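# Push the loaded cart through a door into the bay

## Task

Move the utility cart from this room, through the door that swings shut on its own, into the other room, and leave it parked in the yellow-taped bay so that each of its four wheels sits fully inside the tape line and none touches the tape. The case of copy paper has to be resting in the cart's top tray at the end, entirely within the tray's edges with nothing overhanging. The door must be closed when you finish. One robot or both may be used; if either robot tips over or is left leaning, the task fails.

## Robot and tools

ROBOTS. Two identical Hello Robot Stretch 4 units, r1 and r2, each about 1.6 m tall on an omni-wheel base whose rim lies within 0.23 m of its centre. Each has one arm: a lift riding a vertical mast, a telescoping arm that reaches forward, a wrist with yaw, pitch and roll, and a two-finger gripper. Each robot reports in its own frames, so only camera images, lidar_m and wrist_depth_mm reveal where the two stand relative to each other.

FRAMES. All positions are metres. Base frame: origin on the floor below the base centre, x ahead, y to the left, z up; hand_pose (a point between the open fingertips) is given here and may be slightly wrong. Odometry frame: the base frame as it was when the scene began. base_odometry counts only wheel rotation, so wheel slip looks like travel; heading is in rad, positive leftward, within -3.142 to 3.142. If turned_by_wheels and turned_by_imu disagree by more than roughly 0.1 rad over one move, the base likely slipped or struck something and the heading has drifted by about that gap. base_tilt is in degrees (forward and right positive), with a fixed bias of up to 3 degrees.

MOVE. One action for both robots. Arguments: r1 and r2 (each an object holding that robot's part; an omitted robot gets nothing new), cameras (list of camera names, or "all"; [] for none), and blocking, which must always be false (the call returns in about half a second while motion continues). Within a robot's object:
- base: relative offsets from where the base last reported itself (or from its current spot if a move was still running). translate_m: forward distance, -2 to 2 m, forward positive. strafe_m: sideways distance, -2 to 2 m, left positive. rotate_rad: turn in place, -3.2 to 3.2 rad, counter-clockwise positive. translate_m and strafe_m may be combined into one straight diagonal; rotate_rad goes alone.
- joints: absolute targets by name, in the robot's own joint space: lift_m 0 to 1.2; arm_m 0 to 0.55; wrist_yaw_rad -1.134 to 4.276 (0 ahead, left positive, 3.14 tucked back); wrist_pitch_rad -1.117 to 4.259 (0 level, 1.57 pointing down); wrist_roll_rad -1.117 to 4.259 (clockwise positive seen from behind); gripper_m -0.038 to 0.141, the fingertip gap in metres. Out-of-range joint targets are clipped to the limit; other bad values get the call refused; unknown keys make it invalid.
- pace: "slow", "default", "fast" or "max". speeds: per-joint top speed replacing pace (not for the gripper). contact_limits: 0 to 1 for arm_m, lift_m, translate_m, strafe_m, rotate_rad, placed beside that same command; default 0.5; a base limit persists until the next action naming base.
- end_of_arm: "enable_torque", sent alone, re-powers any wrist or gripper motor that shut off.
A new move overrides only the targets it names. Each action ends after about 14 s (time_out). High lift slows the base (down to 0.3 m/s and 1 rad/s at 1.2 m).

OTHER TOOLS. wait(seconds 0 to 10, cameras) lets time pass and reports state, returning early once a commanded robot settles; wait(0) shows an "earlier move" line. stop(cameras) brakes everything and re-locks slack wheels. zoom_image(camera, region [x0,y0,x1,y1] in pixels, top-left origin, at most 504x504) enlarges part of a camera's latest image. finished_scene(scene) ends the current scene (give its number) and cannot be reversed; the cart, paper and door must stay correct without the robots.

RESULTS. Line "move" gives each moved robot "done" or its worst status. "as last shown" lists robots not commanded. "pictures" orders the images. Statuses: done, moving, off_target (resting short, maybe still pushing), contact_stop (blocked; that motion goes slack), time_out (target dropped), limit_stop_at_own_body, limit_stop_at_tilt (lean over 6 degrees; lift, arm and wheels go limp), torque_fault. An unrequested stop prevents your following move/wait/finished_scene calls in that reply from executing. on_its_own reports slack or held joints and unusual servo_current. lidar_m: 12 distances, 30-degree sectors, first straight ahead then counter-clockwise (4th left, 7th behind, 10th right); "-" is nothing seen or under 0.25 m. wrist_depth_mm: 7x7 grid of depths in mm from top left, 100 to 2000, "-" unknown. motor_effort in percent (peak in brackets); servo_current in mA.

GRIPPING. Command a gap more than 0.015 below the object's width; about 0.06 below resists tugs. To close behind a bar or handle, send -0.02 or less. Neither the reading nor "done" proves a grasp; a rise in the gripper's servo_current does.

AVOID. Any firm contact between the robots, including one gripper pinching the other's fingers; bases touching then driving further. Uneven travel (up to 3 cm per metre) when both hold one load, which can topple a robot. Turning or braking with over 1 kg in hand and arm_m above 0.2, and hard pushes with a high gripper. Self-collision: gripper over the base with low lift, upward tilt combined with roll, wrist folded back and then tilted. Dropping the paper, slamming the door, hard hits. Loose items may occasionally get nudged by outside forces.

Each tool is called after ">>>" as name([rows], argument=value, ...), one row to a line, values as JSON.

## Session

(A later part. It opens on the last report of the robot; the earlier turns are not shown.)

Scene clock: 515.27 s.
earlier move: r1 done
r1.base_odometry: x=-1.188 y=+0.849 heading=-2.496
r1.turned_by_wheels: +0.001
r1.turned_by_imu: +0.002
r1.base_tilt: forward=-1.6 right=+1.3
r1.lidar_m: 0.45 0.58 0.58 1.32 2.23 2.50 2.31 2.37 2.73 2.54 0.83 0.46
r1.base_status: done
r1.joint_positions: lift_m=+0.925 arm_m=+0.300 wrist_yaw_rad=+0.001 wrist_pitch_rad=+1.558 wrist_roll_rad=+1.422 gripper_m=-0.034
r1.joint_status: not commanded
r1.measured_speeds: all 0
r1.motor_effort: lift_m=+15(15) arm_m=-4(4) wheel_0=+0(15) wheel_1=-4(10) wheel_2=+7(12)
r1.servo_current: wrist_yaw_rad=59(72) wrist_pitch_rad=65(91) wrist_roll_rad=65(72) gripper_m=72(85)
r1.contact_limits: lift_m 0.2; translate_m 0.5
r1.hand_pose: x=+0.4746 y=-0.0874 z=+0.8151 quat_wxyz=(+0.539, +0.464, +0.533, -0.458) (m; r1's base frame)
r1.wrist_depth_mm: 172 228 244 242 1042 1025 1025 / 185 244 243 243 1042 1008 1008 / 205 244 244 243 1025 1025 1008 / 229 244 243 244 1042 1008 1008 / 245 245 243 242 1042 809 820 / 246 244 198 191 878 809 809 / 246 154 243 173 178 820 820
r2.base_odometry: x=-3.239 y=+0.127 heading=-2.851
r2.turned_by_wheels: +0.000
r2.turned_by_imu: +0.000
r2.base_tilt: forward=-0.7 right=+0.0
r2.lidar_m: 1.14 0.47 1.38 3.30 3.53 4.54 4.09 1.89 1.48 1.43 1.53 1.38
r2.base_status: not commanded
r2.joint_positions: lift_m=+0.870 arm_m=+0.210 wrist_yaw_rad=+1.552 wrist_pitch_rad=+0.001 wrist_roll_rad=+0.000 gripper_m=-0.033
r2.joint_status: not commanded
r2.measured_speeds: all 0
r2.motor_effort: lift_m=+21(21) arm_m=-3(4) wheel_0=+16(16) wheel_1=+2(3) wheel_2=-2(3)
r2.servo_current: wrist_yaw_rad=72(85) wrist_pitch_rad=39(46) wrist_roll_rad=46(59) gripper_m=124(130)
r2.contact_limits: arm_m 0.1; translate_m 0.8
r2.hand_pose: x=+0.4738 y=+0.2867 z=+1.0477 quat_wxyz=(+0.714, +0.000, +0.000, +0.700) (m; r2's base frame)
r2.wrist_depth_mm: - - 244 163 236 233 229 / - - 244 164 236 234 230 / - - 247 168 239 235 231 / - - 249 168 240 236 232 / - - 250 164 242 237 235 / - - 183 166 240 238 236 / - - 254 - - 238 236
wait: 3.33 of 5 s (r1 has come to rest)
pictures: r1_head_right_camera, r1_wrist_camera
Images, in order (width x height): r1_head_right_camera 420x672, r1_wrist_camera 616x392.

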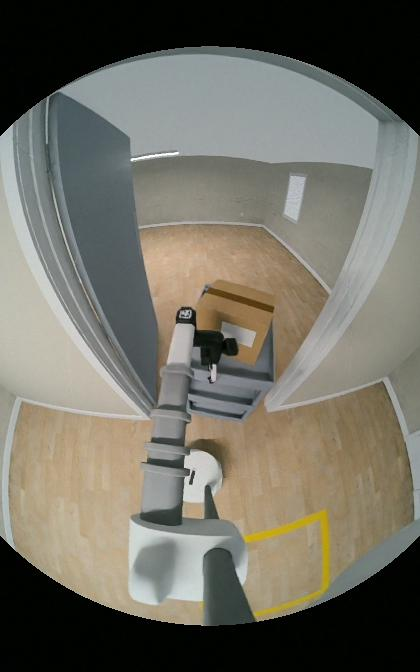

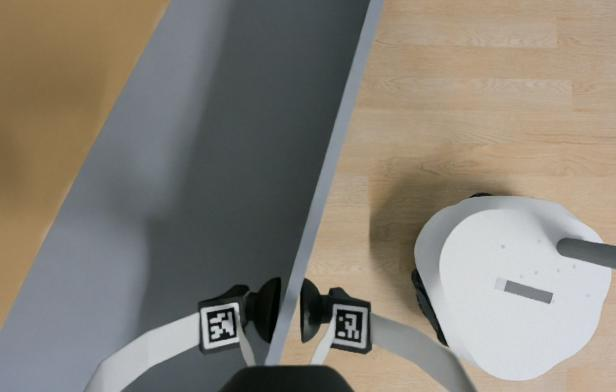

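>>> move(blocking=false, cameras=[], r1={"base":{"translate_m":-0.3,"strafe_m":0.0},"pace":"slow","contact_limits":{"translate_m":0.5}})

>>> wait(seconds=5, cameras=["r1_wrist_camera","r1_head_right_camera"])

>>> zoom_image(camera="r1_head_right_camera", region=[100, 260, 310, 450])

Scene clock: 521.07 s.
move: r1 moving
r1.base_odometry: x=-1.178 y=+0.856 heading=-2.496
r1.turned_by_wheels: +0.001
r1.turned_by_imu: +0.000
r1.base_tilt: forward=-1.6 right=+1.2
r1.lidar_m: 0.47 0.54 0.60 1.33 2.21 2.50 2.28 2.35 2.72 2.51 0.80 0.49
r1.base_status: translate_m moving; strafe_m moving
r1.joint_positions: lift_m=+0.925 arm_m=+0.300 wrist_yaw_rad=+0.001 wrist_pitch_rad=+1.558 wrist_roll_rad=+1.422 gripper_m=-0.034
r1.joint_status: not commanded
r1.measured_speeds: translate_m=-0.048 strafe_m=+0.000 rotate_rad=+0.002 lift_m=+0.000 arm_m=+0.000 wrist_yaw_rad=+0.000 wrist_pitch_rad=+0.000 wrist_roll_rad=+0.000
r1.motor_effort: lift_m=+15(15) arm_m=-3(4) wheel_0=-3(3) wheel_1=-5(7) wheel_2=+13(13)
r1.servo_current: wrist_yaw_rad=39(65) wrist_pitch_rad=59(72) wrist_roll_rad=46(65) gripper_m=72(78)
r1.contact_limits: lift_m 0.2; translate_m 0.5
r1.hand_pose: x=+0.4746 y=-0.0874 z=+0.8151 quat_wxyz=(+0.539, +0.464, +0.533, -0.458) (m; r1's base frame)
r1.wrist_depth_mm: 178 236 244 243 1025 1008 1025 / 196 245 244 243 1008 1025 1008 / 209 246 243 244 1025 1008 1008 / 236 247 244 243 1025 1025 1025 / 246 246 245 244 1025 809 820 / 248 245 193 187 931 809 820 / 248 158 246 182 163 798 820
r2: as last shown
r2.base_tilt: forward=-0.7 right=+0.1
r2.lidar_m: 1.14 0.48 1.41 3.30 3.56 4.51 4.13 1.90 1.47 1.43 1.56 1.39
r2.motor_effort: lift_m=+21(21) arm_m=-3(4) wheel_0=+16(16) wheel_1=+2(2) wheel_2=-2(3)
r2.servo_current: wrist_yaw_rad=78(78) wrist_pitch_rad=39(46) wrist_roll_rad=46(52) gripper_m=124(130)
r2.contact_limits: arm_m 0.1; translate_m 0.8
r2.wrist_depth_mm: - - 244 163 236 233 229 / - - 245 163 238 234 231 / - - 246 168 239 235 232 / - - 248 168 240 236 235 / - - 249 165 242 237 235 / - - 184 166 240 239 236 / - - 253 - - 239 237
pictures: none
No camera images: "cameras" was empty.

Scene clock: 524.83 s.
earlier move: r1 done
r1.base_odometry: x=-0.949 y=+1.029 heading=-2.496
r1.turned_by_wheels: +0.000
r1.turned_by_imu: +0.001
r1.base_tilt: forward=-1.6 right=+1.2
r1.lidar_m: 0.45 0.82 0.99 2.10 2.19 2.16 2.01 2.06 2.61 2.56 1.27 0.47
r1.base_status: done
r1.joint_positions: lift_m=+0.925 arm_m=+0.300 wrist_yaw_rad=+0.001 wrist_pitch_rad=+1.563 wrist_roll_rad=+1.422 gripper_m=-0.034
r1.joint_status: not commanded
r1.measured_speeds: all 0
r1.motor_effort: lift_m=+15(15) arm_m=-3(4) wheel_0=+1(5) wheel_1=-1(7) wheel_2=+6(13)
r1.servo_current: wrist_yaw_rad=39(78) wrist_pitch_rad=46(72) wrist_roll_rad=46(65) gripper_m=78(78)
r1.contact_limits: lift_m 0.2; translate_m 0.5
r1.hand_pose: x=+0.4733 y=-0.0874 z=+0.8151 quat_wxyz=(+0.538, +0.463, +0.534, -0.459) (m; r1's base frame)
r1.wrist_depth_mm: 176 238 243 242 1042 1025 1042 / 190 244 243 244 1025 1025 1008 / 206 244 244 242 1008 1025 1008 / 224 244 243 243 1042 842 1025 / 244 244 245 243 1025 820 820 / 245 245 205 194 917 820 820 / 244 151 244 174 177 820 1042
r2.base_odometry: x=-3.239 y=+0.127 heading=-2.851
r2.turned_by_wheels: +0.000
r2.turned_by_imu: +0.001
r2.base_tilt: forward=-0.7 right=+0.1
r2.lidar_m: 1.17 0.48 2.19 3.32 3.55 4.56 4.14 1.88 1.46 1.44 1.52 1.40
r2.base_status: not commanded
r2.joint_positions: lift_m=+0.870 arm_m=+0.210 wrist_yaw_rad=+1.552 wrist_pitch_rad=+0.001 wrist_roll_rad=+0.000 gripper_m=-0.033
r2.joint_status: not commanded
r2.measured_speeds: all 0
r2.motor_effort: lift_m=+21(21) arm_m=-3(4) wheel_0=+16(16) wheel_1=+2(2) wheel_2=-2(3)
r2.servo_current: wrist_yaw_rad=65(85) wrist_pitch_rad=39(52) wrist_roll_rad=46(65) gripper_m=124(130)
r2.contact_limits: arm_m 0.1; translate_m 0.8
r2.hand_pose: x=+0.4738 y=+0.2867 z=+1.0477 quat_wxyz=(+0.714, +0.000, +0.000, +0.700) (m; r2's base frame)
r2.wrist_depth_mm: - - 244 163 236 233 229 / - - 244 163 237 234 230 / - - 247 168 239 235 231 / - - 248 168 239 236 233 / - - 249 165 242 237 234 / - - 183 166 241 238 236 / - - 252 - - 238 237
wait: 3.77 of 5 s (r1 has come to rest)
pictures: r1_head_right_camera, r1_wrist_camera
Images, in order (width x height): r1_head_right_camera 420x672, r1_wrist_camera 616x392.

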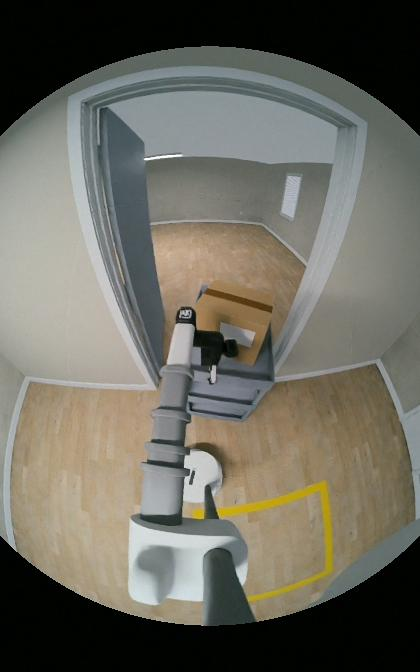

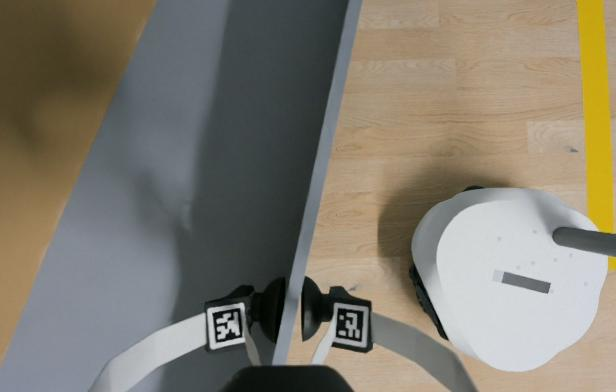

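Scaled by 2.400 from the camera's 420x672 image, which has a finer 600x960 frame.

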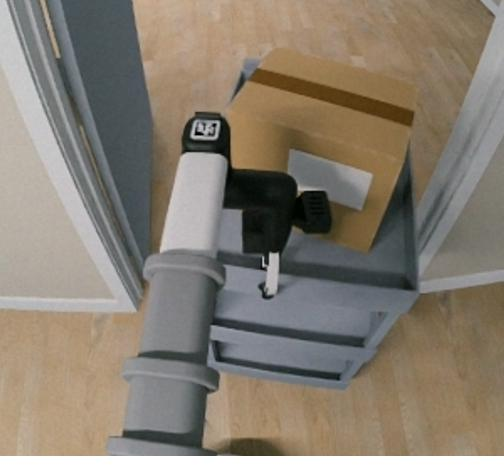

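>>> move(blocking=false, cameras=[], r1={"base":{"translate_m":-0.55,"strafe_m":0.02},"pace":"slow","contact_limits":{"translate_m":0.5}})

>>> wait(seconds=8, cameras=["r1_wrist_camera","r1_head_right_camera"])

Scene clock: 537.07 s.
move: r1 moving
r1.base_odometry: x=-0.939 y=+1.036 heading=-2.496
r1.turned_by_wheels: +0.000
r1.turned_by_imu: +0.000
r1.base_tilt: forward=-1.6 right=+1.3
r1.lidar_m: 0.45 0.81 0.99 2.13 2.19 2.18 1.98 2.05 2.55 2.55 1.30 0.46
r1.base_status: translate_m moving; strafe_m moving
r1.joint_positions: lift_m=+0.925 arm_m=+0.300 wrist_yaw_rad=+0.001 wrist_pitch_rad=+1.563 wrist_roll_rad=+1.422 gripper_m=-0.034
r1.joint_status: not commanded
r1.measured_speeds: translate_m=-0.048 strafe_m=+0.002 rotate_rad=+0.000 lift_m=+0.000 arm_m=+0.000 wrist_yaw_rad=+0.000 wrist_pitch_rad=-0.001 wrist_roll_rad=+0.000
r1.motor_effort: lift_m=+15(15) arm_m=-3(4) wheel_0=-3(5) wheel_1=-4(5) wheel_2=+11(11)
r1.servo_current: wrist_yaw_rad=65(65) wrist_pitch_rad=52(59) wrist_roll_rad=39(65) gripper_m=72(78)
r1.contact_limits: lift_m 0.2; translate_m 0.5
r1.hand_pose: x=+0.4733 y=-0.0874 z=+0.8151 quat_wxyz=(+0.538, +0.463, +0.534, -0.459) (m; r1's base frame)
r1.wrist_depth_mm: 181 237 243 243 1025 1025 1025 / 193 245 243 243 1025 1025 1025 / 209 245 244 244 1008 1042 1025 / 233 244 244 244 1025 1025 1025 / 245 244 245 242 1042 820 809 / 246 245 196 187 831 809 820 / 246 150 244 174 172 809 809
r2: as last shown
r2.turned_by_imu: +0.000
r2.base_tilt: forward=-0.7 right=+0.0
r2.lidar_m: 1.15 0.48 2.17 3.30 3.56 4.53 4.09 1.87 1.44 1.43 1.56 1.37
r2.motor_effort: lift_m=+21(21) arm_m=-4(4) wheel_0=+16(16) wheel_1=+2(2) wheel_2=-2(3)
r2.servo_current: wrist_yaw_rad=65(78) wrist_pitch_rad=39(46) wrist_roll_rad=39(52) gripper_m=117(130)
r2.contact_limits: arm_m 0.1; translate_m 0.8
r2.wrist_depth_mm: - - 244 163 236 234 229 / - - 245 163 237 233 231 / - - 247 168 238 235 231 / - - 248 168 241 236 233 / - - 250 165 241 237 235 / - - 183 166 240 239 236 / - - 253 - - 238 237
pictures: none
No camera images: "cameras" was empty.

Scene clock: 543.37 s.
earlier move: r1 done
r1.base_odometry: x=-0.498 y=+1.344 heading=-2.496
r1.turned_by_wheels: +0.000
r1.turned_by_imu: +0.000
r1.base_tilt: forward=-1.6 right=+1.3
r1.lidar_m: 0.46 1.31 1.69 2.06 2.09 1.60 1.45 1.48 1.90 2.62 2.13 0.47
r1.base_status: done
r1.joint_positions: lift_m=+0.925 arm_m=+0.300 wrist_yaw_rad=+0.001 wrist_pitch_rad=+1.563 wrist_roll_rad=+1.422 gripper_m=-0.034
r1.joint_status: not commanded
r1.measured_speeds: all 0
r1.motor_effort: lift_m=+15(15) arm_m=-4(4) wheel_0=-4(8) wheel_1=-3(7) wheel_2=+4(12)
r1.servo_current: wrist_yaw_rad=59(72) wrist_pitch_rad=46(72) wrist_roll_rad=52(72) gripper_m=72(85)
r1.contact_limits: lift_m 0.2; translate_m 0.5
r1.hand_pose: x=+0.4732 y=-0.0874 z=+0.8151 quat_wxyz=(+0.538, +0.463, +0.534, -0.459) (m; r1's base frame)
r1.wrist_depth_mm: 179 243 244 243 1042 1025 1042 / 193 244 243 243 1008 1042 1025 / 206 244 244 243 1008 1025 1008 / 224 244 244 244 1025 866 1025 / 245 245 244 243 1025 820 831 / 244 245 186 196 820 820 820 / 245 151 244 174 1025 820 1042
r2.base_odometry: x=-3.239 y=+0.127 heading=-2.851
r2.turned_by_wheels: +0.000
r2.turned_by_imu: +0.001
r2.base_tilt: forward=-0.7 right=+0.0
r2.lidar_m: 1.15 0.50 2.20 3.31 3.56 4.56 4.11 1.89 1.49 1.42 1.54 1.38
r2.base_status: not commanded
r2.joint_positions: lift_m=+0.870 arm_m=+0.210 wrist_yaw_rad=+1.552 wrist_pitch_rad=+0.001 wrist_roll_rad=+0.000 gripper_m=-0.033
r2.joint_status: not commanded
r2.measured_speeds: all 0
r2.motor_effort: lift_m=+21(21) arm_m=-3(4) wheel_0=+16(16) wheel_1=+2(2) wheel_2=-2(3)
r2.servo_current: wrist_yaw_rad=65(91) wrist_pitch_rad=39(52) wrist_roll_rad=52(59) gripper_m=124(130)
r2.contact_limits: arm_m 0.1; translate_m 0.8
r2.hand_pose: x=+0.4738 y=+0.2867 z=+1.0477 quat_wxyz=(+0.714, +0.000, +0.000, +0.700) (m; r2's base frame)
r2.wrist_depth_mm: - - 245 163 236 234 229 / - - 244 163 237 233 230 / - - 247 168 239 236 232 / - - 248 168 241 236 234 / - - 251 164 241 237 234 / - - 183 166 241 239 236 / - - 253 - - 238 237
wait: 6.30 of 8 s (r1 has come to rest)
pictures: r1_head_right_camera, r1_wrist_camera
Images, in order (width x height): r1_head_right_camera 420x672, r1_wrist_camera 616x392.

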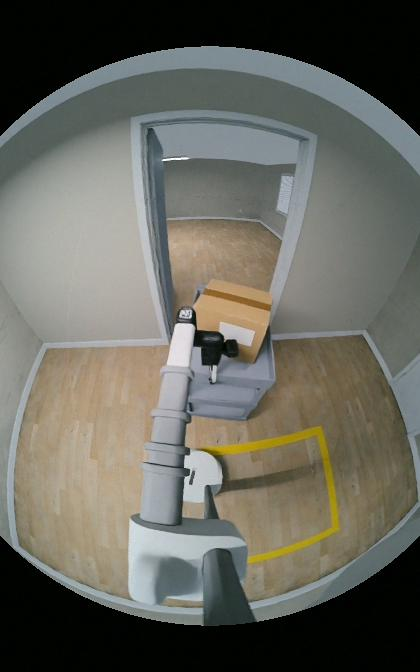

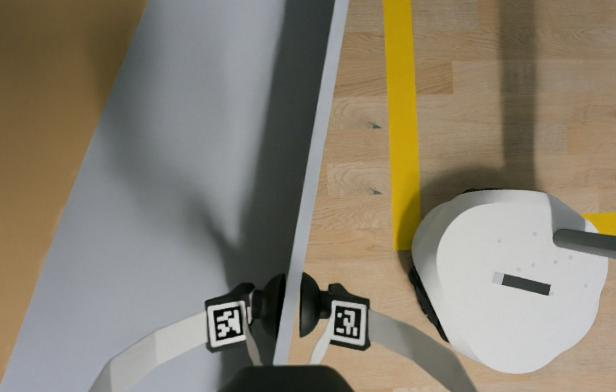

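>>> zoom_image(camera="r1_wrist_camera", region=[300, 0, 616, 280])

>>> zoom_image(camera="r1_head_right_camera", region=[130, 300, 380, 600])

Scaled by 1.595.

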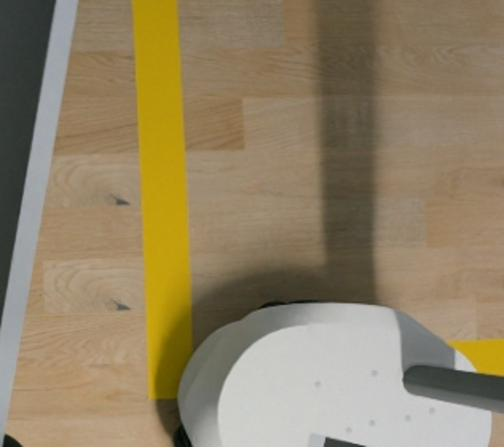

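Scaled by 1.680 from the camera's 420x672 image, which has a finer 600x960 frame.

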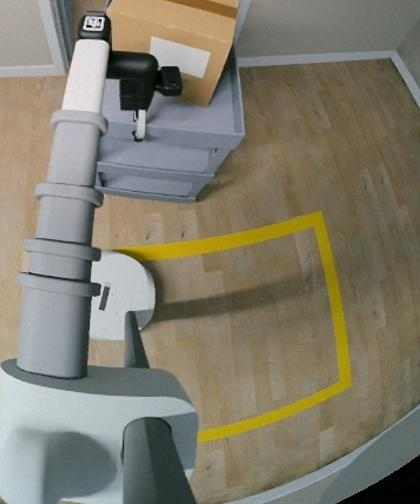

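>>> move(blocking=false, cameras=[], r1={"base":{"translate_m":-0.25,"strafe_m":-0.35},"pace":"slow","contact_limits":{"translate_m":0.5}})

>>> wait(seconds=7, cameras=["r1_wrist_camera","r1_head_right_camera"])

Scene clock: 576.33 s.
move: r1 moving
r1.base_odometry: x=-0.498 y=+1.357 heading=-2.495
r1.turned_by_wheels: +0.001
r1.turned_by_imu: +0.001
r1.base_tilt: forward=-1.6 right=+1.2
r1.lidar_m: 0.46 1.33 1.68 2.08 2.10 1.60 1.45 1.46 1.87 2.62 2.14 0.49
r1.base_status: translate_m moving; strafe_m moving
r1.joint_positions: lift_m=+0.925 arm_m=+0.300 wrist_yaw_rad=+0.001 wrist_pitch_rad=+1.563 wrist_roll_rad=+1.422 gripper_m=-0.034
r1.joint_status: not commanded
r1.measured_speeds: translate_m=-0.028 strafe_m=-0.039 rotate_rad=+0.003 lift_m=+0.000 arm_m=+0.000 wrist_yaw_rad=+0.000 wrist_pitch_rad=+0.000 wrist_roll_rad=+0.000
r1.motor_effort: lift_m=+15(15) arm_m=-4(4) wheel_0=+9(9) wheel_1=-6(7) wheel_2=+8(9)
r1.servo_current: wrist_yaw_rad=39(72) wrist_pitch_rad=52(59) wrist_roll_rad=65(65) gripper_m=72(78)
r1.contact_limits: lift_m 0.2; translate_m 0.5
r1.hand_pose: x=+0.4732 y=-0.0874 z=+0.8151 quat_wxyz=(+0.538, +0.463, +0.534, -0.459) (m; r1's base frame)
r1.wrist_depth_mm: 180 239 241 242 1042 1025 1025 / 192 243 243 244 1042 1008 1025 / 206 244 244 244 1042 1025 1025 / 229 245 244 243 1008 976 1025 / 245 244 244 243 1025 831 809 / 245 243 201 191 866 809 798 / 245 153 244 180 176 820 809
r2: as last shown
r2.turned_by_imu: +0.000
r2.lidar_m: 1.17 0.48 2.20 3.31 3.58 4.55 4.13 1.85 1.46 1.44 1.54 1.36
r2.motor_effort: lift_m=+21(21) arm_m=-3(4) wheel_0=+15(16) wheel_1=+2(2) wheel_2=-3(3)
r2.servo_current: wrist_yaw_rad=85(85) wrist_pitch_rad=39(46) wrist_roll_rad=39(59) gripper_m=117(124)
r2.contact_limits: arm_m 0.1; translate_m 0.8
r2.wrist_depth_mm: - - 244 163 236 233 229 / - - 245 163 236 234 231 / - - 248 168 239 235 232 / - - 248 168 240 236 233 / - - 249 165 242 236 234 / - - 183 166 240 238 235 / - - 254 - - 238 236
pictures: none
No camera images: "cameras" was empty.

Scene clock: 581.40 s.
earlier move: r1 done
r1.base_odometry: x=-0.509 y=+1.774 heading=-2.496
r1.turned_by_wheels: -0.001
r1.turned_by_imu: -0.001
r1.base_tilt: forward=-1.6 right=+1.3
r1.lidar_m: 0.41 0.43 2.06 2.35 1.96 1.30 1.16 1.21 1.52 2.30 2.34 1.73
r1.base_status: done
r1.joint_positions: lift_m=+0.925 arm_m=+0.300 wrist_yaw_rad=+0.001 wrist_pitch_rad=+1.572 wrist_roll_rad=+1.422 gripper_m=-0.034
r1.joint_status: not commanded
r1.measured_speeds: all 0
r1.motor_effort: lift_m=+15(15) arm_m=-2(4) wheel_0=+4(13) wheel_1=-2(9) wheel_2=+2(13)
r1.servo_current: wrist_yaw_rad=39(72) wrist_pitch_rad=46(59) wrist_roll_rad=46(78) gripper_m=65(78)
r1.contact_limits: lift_m 0.2; translate_m 0.5
r1.hand_pose: x=+0.4706 y=-0.0874 z=+0.8151 quat_wxyz=(+0.536, +0.461, +0.536, -0.462) (m; r1's base frame)
r1.wrist_depth_mm: 1008 1025 1042 1042 1008 1042 1042 / 1008 1025 1008 1008 1042 1025 1042 / 1025 1025 1025 1042 1042 1060 1042 / 1008 1025 1025 1025 1025 854 1060 / 218 221 191 492 1025 842 831 / 239 240 172 196 178 842 820 / 239 240 241 140 178 134 1042
r2.base_odometry: x=-3.239 y=+0.127 heading=-2.851
r2.turned_by_wheels: +0.000
r2.turned_by_imu: +0.001
r2.base_tilt: forward=-0.7 right=+0.0
r2.lidar_m: 1.16 0.47 2.19 3.31 3.56 4.52 4.11 1.89 1.46 1.43 1.55 1.38
r2.base_status: not commanded
r2.joint_positions: lift_m=+0.870 arm_m=+0.210 wrist_yaw_rad=+1.552 wrist_pitch_rad=+0.001 wrist_roll_rad=+0.000 gripper_m=-0.033
r2.joint_status: not commanded
r2.measured_speeds: all 0
r2.motor_effort: lift_m=+21(21) arm_m=-3(4) wheel_0=+15(16) wheel_1=+2(3) wheel_2=-2(3)
r2.servo_current: wrist_yaw_rad=72(85) wrist_pitch_rad=39(46) wrist_roll_rad=33(59) gripper_m=117(130)
r2.contact_limits: arm_m 0.1; translate_m 0.8
r2.hand_pose: x=+0.4738 y=+0.2867 z=+1.0477 quat_wxyz=(+0.714, +0.000, +0.000, +0.700) (m; r2's base frame)
r2.wrist_depth_mm: - - 244 163 236 233 229 / - - 246 163 237 234 231 / - - 246 168 238 236 231 / - - 249 168 241 236 234 / - - 250 165 241 237 235 / - - 184 167 240 238 236 / - - 252 - - 238 237
wait: 5.07 of 7 s (r1 has come to rest)
pictures: r1_head_right_camera, r1_wrist_camera
Images, in order (width x height): r1_head_right_camera 420x672, r1_wrist_camera 616x392.

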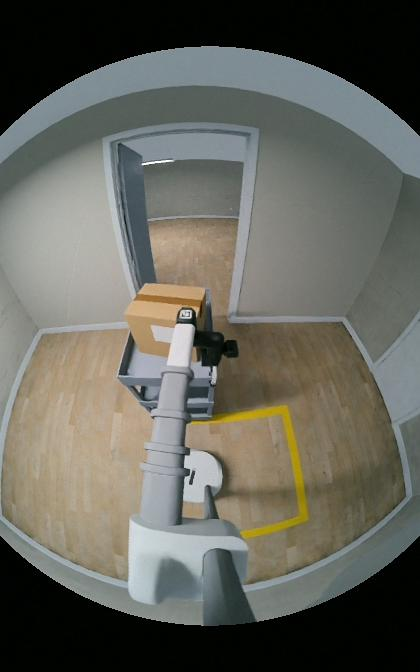

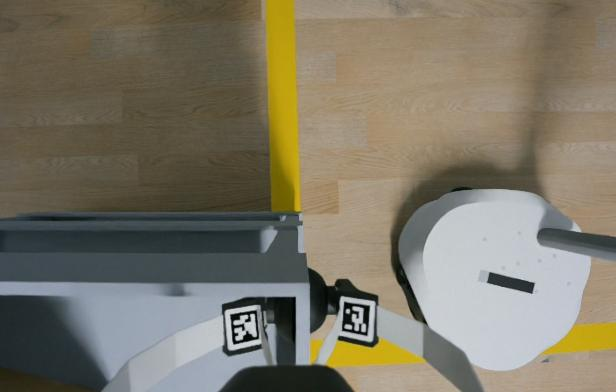

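>>> move(blocking=false, cameras=[], r1={"base":{"translate_m":-0.4,"strafe_m":-0.28},"pace":"slow","contact_limits":{"translate_m":0.5}})

>>> wait(seconds=7, cameras=["r1_wrist_camera","r1_head_right_camera"])

Scene clock: 598.63 s.
move: r1 moving
r1.base_odometry: x=-0.505 y=+1.787 heading=-2.494
r1.turned_by_wheels: +0.001
r1.turned_by_imu: +0.001
r1.base_tilt: forward=-1.6 right=+1.3
r1.lidar_m: 0.43 0.45 2.09 2.39 1.92 1.28 1.16 1.18 1.54 2.29 2.32 1.74
r1.base_status: translate_m moving; strafe_m moving
r1.joint_positions: lift_m=+0.925 arm_m=+0.300 wrist_yaw_rad=+0.001 wrist_pitch_rad=+1.572 wrist_roll_rad=+1.422 gripper_m=-0.034
r1.joint_status: not commanded
r1.measured_speeds: translate_m=-0.043 strafe_m=-0.030 rotate_rad=+0.002 lift_m=+0.000 arm_m=+0.000 wrist_yaw_rad=+0.000 wrist_pitch_rad=-0.001 wrist_roll_rad=+0.000
r1.motor_effort: lift_m=+15(15) arm_m=+3(4) wheel_0=+9(10) wheel_1=-4(6) wheel_2=+9(9)
r1.servo_current: wrist_yaw_rad=52(65) wrist_pitch_rad=39(46) wrist_roll_rad=59(72) gripper_m=72(72)
r1.contact_limits: lift_m 0.2; translate_m 0.5
r1.hand_pose: x=+0.4706 y=-0.0874 z=+0.8151 quat_wxyz=(+0.536, +0.461, +0.536, -0.461) (m; r1's base frame)
r1.wrist_depth_mm: 1025 1042 1025 1025 1025 1042 1042 / 1025 1025 1025 1025 1025 1025 1025 / 1025 1025 1025 1025 1025 1025 1008 / 1025 1042 1042 1025 1025 854 1025 / 214 222 226 1042 1042 820 820 / 243 243 176 188 181 820 820 / 243 152 242 173 162 809 1042
r2: as last shown
r2.turned_by_imu: +0.000
r2.base_tilt: forward=-0.7 right=+0.1
r2.lidar_m: 1.15 0.49 2.21 3.30 3.57 4.55 4.11 1.87 1.48 1.44 1.54 1.38
r2.motor_effort: lift_m=+21(21) arm_m=-3(4) wheel_0=+16(16) wheel_1=+2(2) wheel_2=-2(3)
r2.servo_current: wrist_yaw_rad=59(85) wrist_pitch_rad=39(46) wrist_roll_rad=46(59) gripper_m=117(124)
r2.contact_limits: arm_m 0.1; translate_m 0.8
r2.wrist_depth_mm: - - 243 163 236 233 229 / - - 245 163 236 233 231 / - - 247 168 238 236 232 / - - 248 168 239 236 234 / - - 250 165 243 237 234 / - - 183 166 240 238 236 / - - 253 - - 239 237
pictures: none
No camera images: "cameras" was empty.

Scene clock: 604.20 s.
earlier move: r1 done
r1.base_odometry: x=-0.359 y=+2.238 heading=-2.494
r1.turned_by_wheels: +0.000
r1.turned_by_imu: +0.001
r1.base_tilt: forward=-1.6 right=+1.3
r1.lidar_m: 0.36 0.32 0.34 2.60 1.25 0.84 0.74 0.77 0.98 2.07 2.11 2.17
r1.base_status: done
r1.joint_positions: lift_m=+0.925 arm_m=+0.300 wrist_yaw_rad=+0.002 wrist_pitch_rad=+1.566 wrist_roll_rad=+1.418 gripper_m=-0.034
r1.joint_status: not commanded
r1.measured_speeds: all 0
r1.motor_effort: lift_m=+15(15) arm_m=-3(4) wheel_0=+8(13) wheel_1=+0(8) wheel_2=+6(15)
r1.servo_current: wrist_yaw_rad=33(78) wrist_pitch_rad=39(59) wrist_roll_rad=59(72) gripper_m=65(78)
r1.contact_limits: lift_m 0.2; translate_m 0.5
r1.hand_pose: x=+0.4725 y=-0.0874 z=+0.8151 quat_wxyz=(+0.538, +0.461, +0.536, -0.459) (m; r1's base frame)
r1.wrist_depth_mm: 1025 1025 1025 1042 1025 1042 1008 / 1025 1042 1025 1042 1025 1042 1025 / 1025 1042 1025 1025 1042 1042 1025 / 1042 1025 1042 1025 1025 1042 1042 / 1042 1025 1042 430 1042 809 809 / 1025 214 179 195 177 809 820 / 186 157 243 174 1025 133 820
r2.base_odometry: x=-3.239 y=+0.127 heading=-2.851
r2.turned_by_wheels: +0.000
r2.turned_by_imu: +0.001
r2.base_tilt: forward=-0.7 right=+0.1
r2.lidar_m: 1.16 0.47 2.17 3.31 3.58 4.57 4.12 1.89 1.48 1.42 1.54 1.38
r2.base_status: not commanded
r2.joint_positions: lift_m=+0.870 arm_m=+0.210 wrist_yaw_rad=+1.552 wrist_pitch_rad=+0.001 wrist_roll_rad=+0.000 gripper_m=-0.033
r2.joint_status: not commanded
r2.measured_speeds: all 0
r2.motor_effort: lift_m=+21(21) arm_m=-3(4) wheel_0=+16(16) wheel_1=+2(3) wheel_2=-2(3)
r2.servo_current: wrist_yaw_rad=72(85) wrist_pitch_rad=39(46) wrist_roll_rad=46(59) gripper_m=124(130)
r2.contact_limits: arm_m 0.1; translate_m 0.8
r2.hand_pose: x=+0.4738 y=+0.2867 z=+1.0477 quat_wxyz=(+0.714, +0.000, +0.000, +0.700) (m; r2's base frame)
r2.wrist_depth_mm: - - 245 163 236 234 229 / - - 246 163 237 234 230 / - - 247 168 238 236 231 / - - 248 168 240 236 234 / - - 250 165 241 237 235 / - - 183 167 241 238 236 / - - 253 - - 239 237
wait: 5.57 of 7 s (r1 has come to rest)
pictures: r1_head_right_camera, r1_wrist_camera
Images, in order (width x height): r1_head_right_camera 420x672, r1_wrist_camera 616x392.

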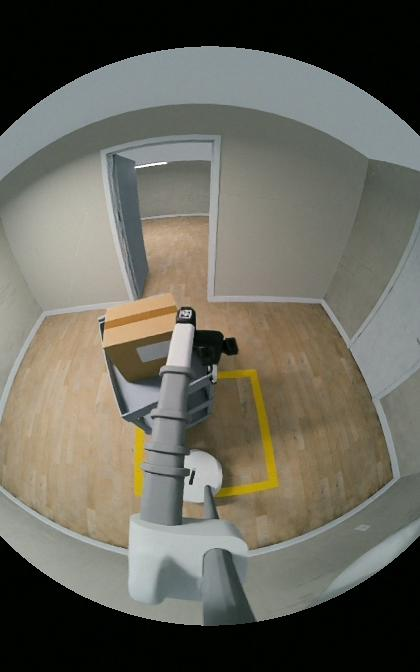

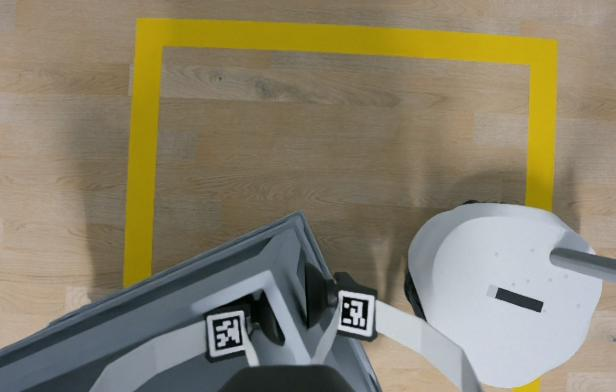

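>>> move(blocking=false, cameras=[], r1={"base":{"translate_m":-0.285,"strafe_m":-0.1},"pace":"slow","contact_limits":{"translate_m":0.5}})

>>> wait(seconds=7, cameras=["r1_wrist_camera","r1_head_right_camera"])

Scene clock: 615.53 s.
move: r1 moving
r1.base_odometry: x=-0.351 y=+2.249 heading=-2.493
r1.turned_by_wheels: +0.001
r1.turned_by_imu: +0.001
r1.base_tilt: forward=-1.6 right=+1.3
r1.lidar_m: 0.37 0.34 0.35 2.61 1.20 0.81 0.74 0.78 0.98 2.09 2.10 2.21
r1.base_status: translate_m moving; strafe_m moving
r1.joint_positions: lift_m=+0.925 arm_m=+0.300 wrist_yaw_rad=+0.002 wrist_pitch_rad=+1.564 wrist_roll_rad=+1.418 gripper_m=-0.034
r1.joint_status: not commanded
r1.measured_speeds: translate_m=-0.049 strafe_m=-0.018 rotate_rad=+0.002 lift_m=+0.000 arm_m=+0.000 wrist_yaw_rad=+0.000 wrist_pitch_rad=-0.018 wrist_roll_rad=+0.000
r1.motor_effort: lift_m=+15(15) arm_m=-4(4) wheel_0=+1(5) wheel_1=-5(5) wheel_2=+13(13)
r1.servo_current: wrist_yaw_rad=33(65) wrist_pitch_rad=52(52) wrist_roll_rad=46(65) gripper_m=72(78)
r1.contact_limits: lift_m 0.2; translate_m 0.5
r1.hand_pose: x=+0.4729 y=-0.0874 z=+0.8151 quat_wxyz=(+0.539, +0.461, +0.535, -0.458) (m; r1's base frame)
r1.wrist_depth_mm: 1042 1025 1025 1042 1025 1008 1025 / 1025 1042 1025 1025 1042 1042 1025 / 1042 1042 1042 1025 1042 1008 1042 / 1042 1025 1042 1025 1025 991 1025 / 1025 1025 1025 1025 1025 809 809 / 1025 198 180 191 179 820 820 / 190 155 242 177 1025 809 820
r2: as last shown
r2.turned_by_imu: +0.000
r2.lidar_m: 1.16 0.48 2.17 3.31 3.58 4.52 4.12 1.87 1.46 1.43 1.53 1.39
r2.motor_effort: lift_m=+21(21) arm_m=-3(4) wheel_0=+16(16) wheel_1=+2(2) wheel_2=-3(3)
r2.servo_current: wrist_yaw_rad=65(85) wrist_pitch_rad=39(46) wrist_roll_rad=46(52) gripper_m=117(124)
r2.contact_limits: arm_m 0.1; translate_m 0.8
r2.wrist_depth_mm: - - 244 163 236 233 229 / - - 245 163 238 233 231 / - - 247 168 238 236 231 / - - 249 168 240 236 234 / - - 251 165 243 237 235 / - - 183 166 241 239 236 / - - 254 - - 238 236
pictures: none
No camera images: "cameras" was empty.

Scene clock: 619.27 s.
earlier move: r1 done
r1.base_odometry: x=-0.192 y=+2.490 heading=-2.495
r1.turned_by_wheels: -0.001
r1.turned_by_imu: -0.002
r1.base_tilt: forward=-1.6 right=+1.3
r1.lidar_m: 0.37 0.36 0.39 2.68 0.79 0.50 0.45 0.48 0.62 1.32 2.03 2.51
r1.base_status: done
r1.joint_positions: lift_m=+0.925 arm_m=+0.300 wrist_yaw_rad=+0.002 wrist_pitch_rad=+1.563 wrist_roll_rad=+1.418 gripper_m=-0.034
r1.joint_status: not commanded
r1.measured_speeds: all 0
r1.motor_effort: lift_m=+15(15) arm_m=-4(4) wheel_0=-5(10) wheel_1=-3(7) wheel_2=+2(14)
r1.servo_current: wrist_yaw_rad=46(72) wrist_pitch_rad=52(59) wrist_roll_rad=59(65) gripper_m=78(78)
r1.contact_limits: lift_m 0.2; translate_m 0.5
r1.hand_pose: x=+0.4734 y=-0.0874 z=+0.8151 quat_wxyz=(+0.539, +0.462, +0.535, -0.458) (m; r1's base frame)
r1.wrist_depth_mm: 1042 1042 1025 1025 1042 1042 1042 / 1042 1042 1042 1042 1025 1025 1025 / 1042 1042 1025 1042 1025 1025 1042 / 1042 1042 1042 1042 1025 1008 1025 / 1025 1025 227 1042 1025 820 820 / 232 229 181 192 178 820 809 / 244 152 243 174 1042 820 820
r2.base_odometry: x=-3.239 y=+0.127 heading=-2.851
r2.turned_by_wheels: +0.000
r2.turned_by_imu: +0.001
r2.base_tilt: forward=-0.7 right=+0.1
r2.lidar_m: 1.15 0.48 2.16 3.32 3.58 4.52 4.11 1.87 1.47 1.44 1.55 1.39
r2.base_status: not commanded
r2.joint_positions: lift_m=+0.870 arm_m=+0.210 wrist_yaw_rad=+1.552 wrist_pitch_rad=+0.001 wrist_roll_rad=+0.000 gripper_m=-0.033
r2.joint_status: not commanded
r2.measured_speeds: all 0
r2.motor_effort: lift_m=+21(21) arm_m=-3(4) wheel_0=+16(16) wheel_1=+2(2) wheel_2=-2(3)
r2.servo_current: wrist_yaw_rad=78(85) wrist_pitch_rad=33(46) wrist_roll_rad=52(59) gripper_m=124(130)
r2.contact_limits: arm_m 0.1; translate_m 0.8
r2.hand_pose: x=+0.4738 y=+0.2867 z=+1.0477 quat_wxyz=(+0.714, +0.000, +0.000, +0.700) (m; r2's base frame)
r2.wrist_depth_mm: - - 244 162 236 234 229 / - - 245 163 237 234 230 / - - 246 168 239 236 232 / - - 248 168 240 236 233 / - - 250 165 242 237 235 / - - 184 166 241 238 236 / - - 253 - - 239 237
wait: 3.73 of 7 s (r1 has come to rest)
pictures: r1_head_right_camera, r1_wrist_camera
Images, in order (width x height): r1_head_right_camera 420x672, r1_wrist_camera 616x392.

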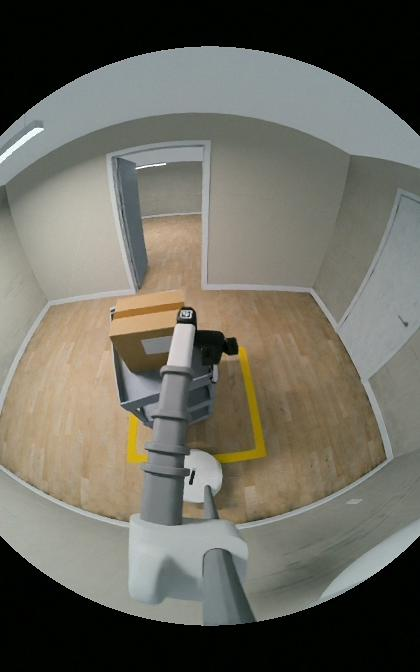

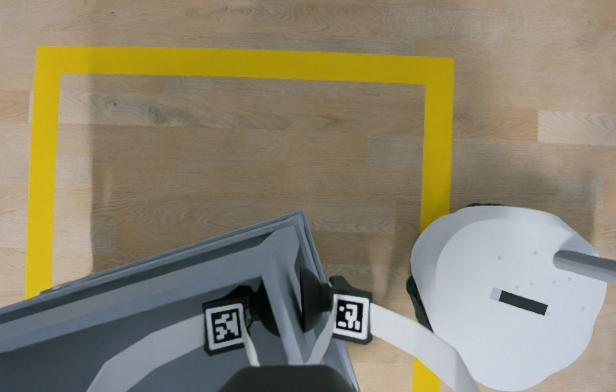

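>>> move(blocking=false, cameras=[], r1={"joints":{"arm_m":0.17},"speeds":{"arm_m":0.08},"contact_limits":{"arm_m":0.8}})

>>> wait(seconds=4, cameras=["r1_wrist_camera","r1_head_right_camera"])

Scene clock: 624.43 s.
move: r1 moving
r1.base_odometry: x=-0.192 y=+2.490 heading=-2.495
r1.turned_by_wheels: +0.000
r1.turned_by_imu: +0.000
r1.base_tilt: forward=-1.5 right=+1.3
r1.lidar_m: 0.34 0.35 0.38 2.67 0.80 0.48 0.45 0.48 0.60 1.31 2.07 2.48
r1.base_status: not commanded
r1.joint_positions: lift_m=+0.925 arm_m=+0.268 wrist_yaw_rad=+0.002 wrist_pitch_rad=+1.560 wrist_roll_rad=+1.418 gripper_m=-0.034
r1.joint_status: arm_m moving
r1.measured_speeds: translate_m=+0.000 strafe_m=+0.000 rotate_rad=+0.000 lift_m=+0.000 arm_m=-0.081 wrist_yaw_rad=+0.000 wrist_pitch_rad=+0.000 wrist_roll_rad=+0.000
r1.motor_effort: lift_m=+15(15) arm_m=-8(10) wheel_0=-4(5) wheel_1=-3(4) wheel_2=+3(3)
r1.servo_current: wrist_yaw_rad=65(65) wrist_pitch_rad=59(65) wrist_roll_rad=52(65) gripper_m=72(78)
r1.contact_limits: arm_m 0.8; lift_m 0.2; translate_m 0.5
r1.hand_pose: x=+0.4420 y=-0.0874 z=+0.8151 quat_wxyz=(+0.540, +0.462, +0.534, -0.457) (m; r1's base frame)
r1.wrist_depth_mm: 1042 1042 1042 1042 1042 1025 1025 / 1060 1042 1025 1042 1025 1008 1008 / 1042 1042 1042 1025 1025 1025 1025 / 1060 1042 1042 1042 1042 1008 1025 / 1042 1042 216 1042 1042 820 820 / 215 244 187 186 179 809 809 / 246 154 243 174 158 809 820
r2: as last shown
r2.turned_by_imu: +0.000
r2.base_tilt: forward=-0.7 right=+0.0
r2.lidar_m: 1.17 0.47 2.17 3.32 3.56 4.55 4.11 1.87 1.47 1.43 1.54 1.36
r2.motor_effort: lift_m=+21(21) arm_m=-3(4) wheel_0=+16(16) wheel_1=+2(2) wheel_2=-2(2)
r2.servo_current: wrist_yaw_rad=65(78) wrist_pitch_rad=46(46) wrist_roll_rad=52(52) gripper_m=130(130)
r2.contact_limits: arm_m 0.1; translate_m 0.8
r2.wrist_depth_mm: - - 244 163 236 233 229 / - - 245 163 237 234 230 / - - 247 168 239 236 232 / - - 249 168 239 236 234 / - - 250 164 242 237 235 / - - 183 166 240 238 236 / - - 253 - - 239 236
pictures: none
No camera images: "cameras" was empty.

Scene clock: 626.03 s.
earlier move: r1 done
r1.base_odometry: x=-0.192 y=+2.490 heading=-2.495
r1.turned_by_wheels: +0.000
r1.turned_by_imu: +0.000
r1.base_tilt: forward=-1.6 right=+1.3
r1.lidar_m: 0.27 0.26 0.31 2.67 0.75 0.50 0.47 0.47 0.63 1.31 2.06 0.36
r1.base_status: not commanded
r1.joint_positions: lift_m=+0.925 arm_m=+0.170 wrist_yaw_rad=+0.002 wrist_pitch_rad=+1.569 wrist_roll_rad=+1.418 gripper_m=-0.034
r1.joint_status: all done
r1.measured_speeds: all 0
r1.motor_effort: lift_m=+15(15) arm_m=-4(10) wheel_0=-3(5) wheel_1=-3(4) wheel_2=+0(3)
r1.servo_current: wrist_yaw_rad=52(65) wrist_pitch_rad=46(65) wrist_roll_rad=52(65) gripper_m=72(78)
r1.contact_limits: arm_m 0.8; lift_m 0.2; translate_m 0.5
r1.hand_pose: x=+0.3417 y=-0.0874 z=+0.8151 quat_wxyz=(+0.538, +0.460, +0.537, -0.459) (m; r1's base frame)
r1.wrist_depth_mm: 1042 1042 1042 1008 1042 1060 1042 / 1025 1042 1025 1042 1042 1060 1042 / 1025 1025 1042 1042 1025 1042 1025 / 1008 1025 1025 1025 1025 1008 1025 / 1025 255 206 373 820 809 1025 / 240 243 185 198 178 831 1060 / 242 152 243 158 831 134 1025
r2.base_odometry: x=-3.239 y=+0.127 heading=-2.851
r2.turned_by_wheels: +0.000
r2.turned_by_imu: +0.000
r2.base_tilt: forward=-0.7 right=+0.0
r2.lidar_m: 1.16 0.49 2.19 3.30 3.57 4.55 4.15 1.88 1.45 1.43 1.56 1.36
r2.base_status: not commanded
r2.joint_positions: lift_m=+0.870 arm_m=+0.210 wrist_yaw_rad=+1.552 wrist_pitch_rad=+0.001 wrist_roll_rad=+0.000 gripper_m=-0.033
r2.joint_status: not commanded
r2.measured_speeds: all 0
r2.motor_effort: lift_m=+21(21) arm_m=-4(4) wheel_0=+15(16) wheel_1=+2(2) wheel_2=-2(3)
r2.servo_current: wrist_yaw_rad=72(85) wrist_pitch_rad=46(46) wrist_roll_rad=46(52) gripper_m=124(130)
r2.contact_limits: arm_m 0.1; translate_m 0.8
r2.hand_pose: x=+0.4738 y=+0.2867 z=+1.0477 quat_wxyz=(+0.714, +0.000, +0.000, +0.700) (m; r2's base frame)
r2.wrist_depth_mm: - - 245 163 236 234 229 / - - 247 163 237 233 231 / - - 247 168 238 236 231 / - - 249 168 240 236 233 / - - 250 165 242 237 236 / - - 183 166 240 238 235 / - - 253 - - 238 236
wait: 1.60 of 4 s (r1 has come to rest)
pictures: r1_head_right_camera, r1_wrist_camera
Images, in order (width x height): r1_head_right_camera 420x672, r1_wrist_camera 616x392.

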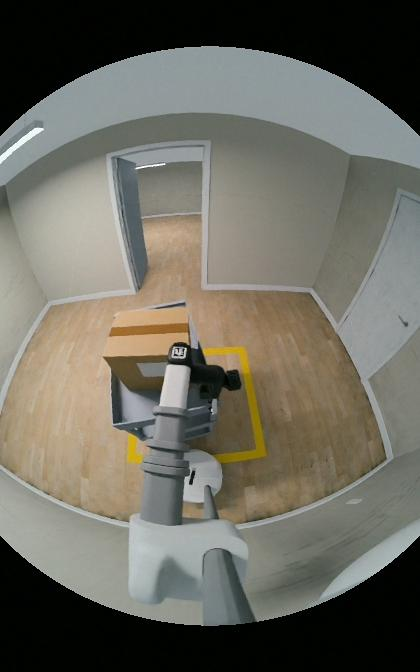

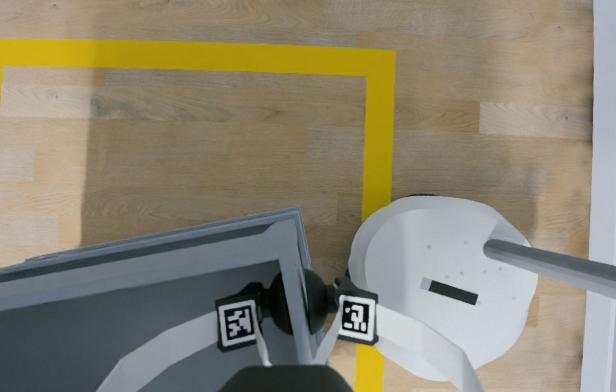

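>>> move(blocking=false, cameras=[], r1={"joints":{"arm_m":0.07},"speeds":{"arm_m":0.08},"contact_limits":{"arm_m":0.8}})

>>> wait(seconds=4, cameras=["r1_wrist_camera","r1_head_right_camera"])

Scene clock: 635.67 s.
move: r1 moving
r1.base_odometry: x=-0.192 y=+2.490 heading=-2.495
r1.turned_by_wheels: +0.000
r1.turned_by_imu: +0.000
r1.base_tilt: forward=-1.6 right=+1.3
r1.lidar_m: 0.26 0.26 0.29 2.67 0.77 0.51 0.46 0.46 0.59 1.30 2.07 0.32
r1.base_status: not commanded
r1.joint_positions: lift_m=+0.925 arm_m=+0.138 wrist_yaw_rad=+0.002 wrist_pitch_rad=+1.562 wrist_roll_rad=+1.418 gripper_m=-0.034
r1.joint_status: arm_m moving
r1.measured_speeds: translate_m=+0.000 strafe_m=+0.000 rotate_rad=+0.000 lift_m=+0.000 arm_m=-0.080 wrist_yaw_rad=+0.000 wrist_pitch_rad=-0.006 wrist_roll_rad=+0.000
r1.motor_effort: lift_m=+15(15) arm_m=-9(9) wheel_0=-3(4) wheel_1=-3(3) wheel_2=+0(0)
r1.servo_current: wrist_yaw_rad=52(52) wrist_pitch_rad=52(52) wrist_roll_rad=52(65) gripper_m=65(72)
r1.contact_limits: arm_m 0.8; lift_m 0.2; translate_m 0.5
r1.hand_pose: x=+0.3117 y=-0.0874 z=+0.8151 quat_wxyz=(+0.540, +0.462, +0.535, -0.458) (m; r1's base frame)
r1.wrist_depth_mm: 1042 1025 1025 1042 1042 1025 1042 / 1060 1042 1060 1042 1042 1008 1025 / 1025 1025 1025 1042 1025 1042 1042 / 1060 1025 1042 1042 1042 1025 1025 / 1060 246 239 1060 809 809 1025 / 247 245 198 185 809 820 1025 / 246 154 245 178 163 820 1025
r2: as last shown
r2.lidar_m: 1.19 0.48 2.18 3.32 3.55 4.56 4.12 1.87 1.47 1.42 1.56 1.38
r2.motor_effort: lift_m=+21(21) arm_m=-3(4) wheel_0=+16(16) wheel_1=+2(2) wheel_2=-2(3)
r2.servo_current: wrist_yaw_rad=85(85) wrist_pitch_rad=46(46) wrist_roll_rad=59(59) gripper_m=124(130)
r2.contact_limits: arm_m 0.1; translate_m 0.8
r2.wrist_depth_mm: - - 244 163 236 232 229 / - - 245 163 238 233 230 / - - 247 168 238 235 232 / - - 248 168 239 236 233 / - - 250 165 242 237 235 / - - 183 167 241 239 236 / - - 254 - - 238 237
pictures: none
No camera images: "cameras" was empty.

Scene clock: 637.07 s.
earlier move: r1 done
r1.base_odometry: x=-0.192 y=+2.490 heading=-2.495
r1.turned_by_wheels: +0.000
r1.turned_by_imu: +0.000
r1.base_tilt: forward=-1.6 right=+1.3
r1.lidar_m: 0.25 0.25 0.25 2.69 0.78 0.50 0.45 0.47 0.62 1.35 2.07 0.25
r1.base_status: not commanded
r1.joint_positions: lift_m=+0.925 arm_m=+0.070 wrist_yaw_rad=+0.002 wrist_pitch_rad=+1.565 wrist_roll_rad=+1.418 gripper_m=-0.034
r1.joint_status: all done
r1.measured_speeds: all 0
r1.motor_effort: lift_m=+15(15) arm_m=-5(9) wheel_0=-2(4) wheel_1=+0(3) wheel_2=+0(5)
r1.servo_current: wrist_yaw_rad=39(78) wrist_pitch_rad=52(59) wrist_roll_rad=52(65) gripper_m=72(78)
r1.contact_limits: arm_m 0.8; lift_m 0.2; translate_m 0.5
r1.hand_pose: x=+0.2429 y=-0.0874 z=+0.8151 quat_wxyz=(+0.539, +0.461, +0.536, -0.458) (m; r1's base frame)
r1.wrist_depth_mm: 1025 1025 1042 1025 1025 1042 1025 / 1060 1025 1025 1042 1042 1025 1025 / 1042 1042 1042 1025 1042 1042 1008 / 1060 1042 1060 1042 831 1042 1025 / 246 232 245 820 820 820 1025 / 245 245 186 185 179 820 1025 / 243 154 245 174 176 1008 1025
r2.base_odometry: x=-3.239 y=+0.127 heading=-2.851
r2.turned_by_wheels: +0.000
r2.turned_by_imu: +0.000
r2.base_tilt: forward=-0.7 right=+0.0
r2.lidar_m: 1.16 0.47 2.20 3.30 3.55 4.56 4.14 1.87 1.46 1.42 1.57 1.38
r2.base_status: not commanded
r2.joint_positions: lift_m=+0.870 arm_m=+0.210 wrist_yaw_rad=+1.552 wrist_pitch_rad=+0.001 wrist_roll_rad=+0.000 gripper_m=-0.033
r2.joint_status: not commanded
r2.measured_speeds: all 0
r2.motor_effort: lift_m=+21(21) arm_m=-3(4) wheel_0=+16(16) wheel_1=+2(2) wheel_2=-2(3)
r2.servo_current: wrist_yaw_rad=72(85) wrist_pitch_rad=39(46) wrist_roll_rad=46(65) gripper_m=117(130)
r2.contact_limits: arm_m 0.1; translate_m 0.8
r2.hand_pose: x=+0.4738 y=+0.2867 z=+1.0477 quat_wxyz=(+0.714, +0.000, +0.000, +0.700) (m; r2's base frame)
r2.wrist_depth_mm: - - 244 163 236 233 229 / - - 245 163 237 235 231 / - - 245 168 239 234 231 / - - 248 169 240 236 233 / - - 250 165 242 237 235 / - - 183 167 240 239 236 / - - 253 - - 238 237
wait: 1.40 of 4 s (r1 has come to rest)
pictures: r1_head_right_camera, r1_wrist_camera
Images, in order (width x height): r1_head_right_camera 420x672, r1_wrist_camera 616x392.

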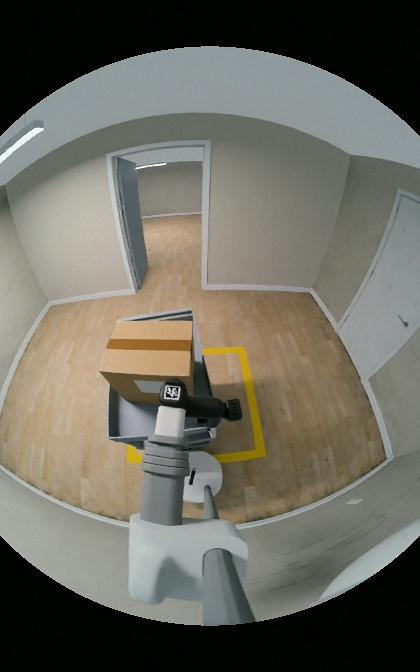

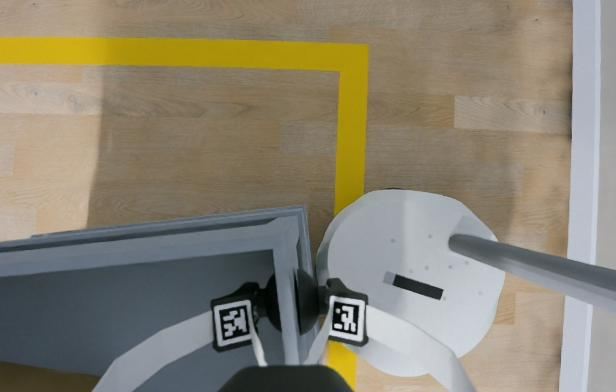

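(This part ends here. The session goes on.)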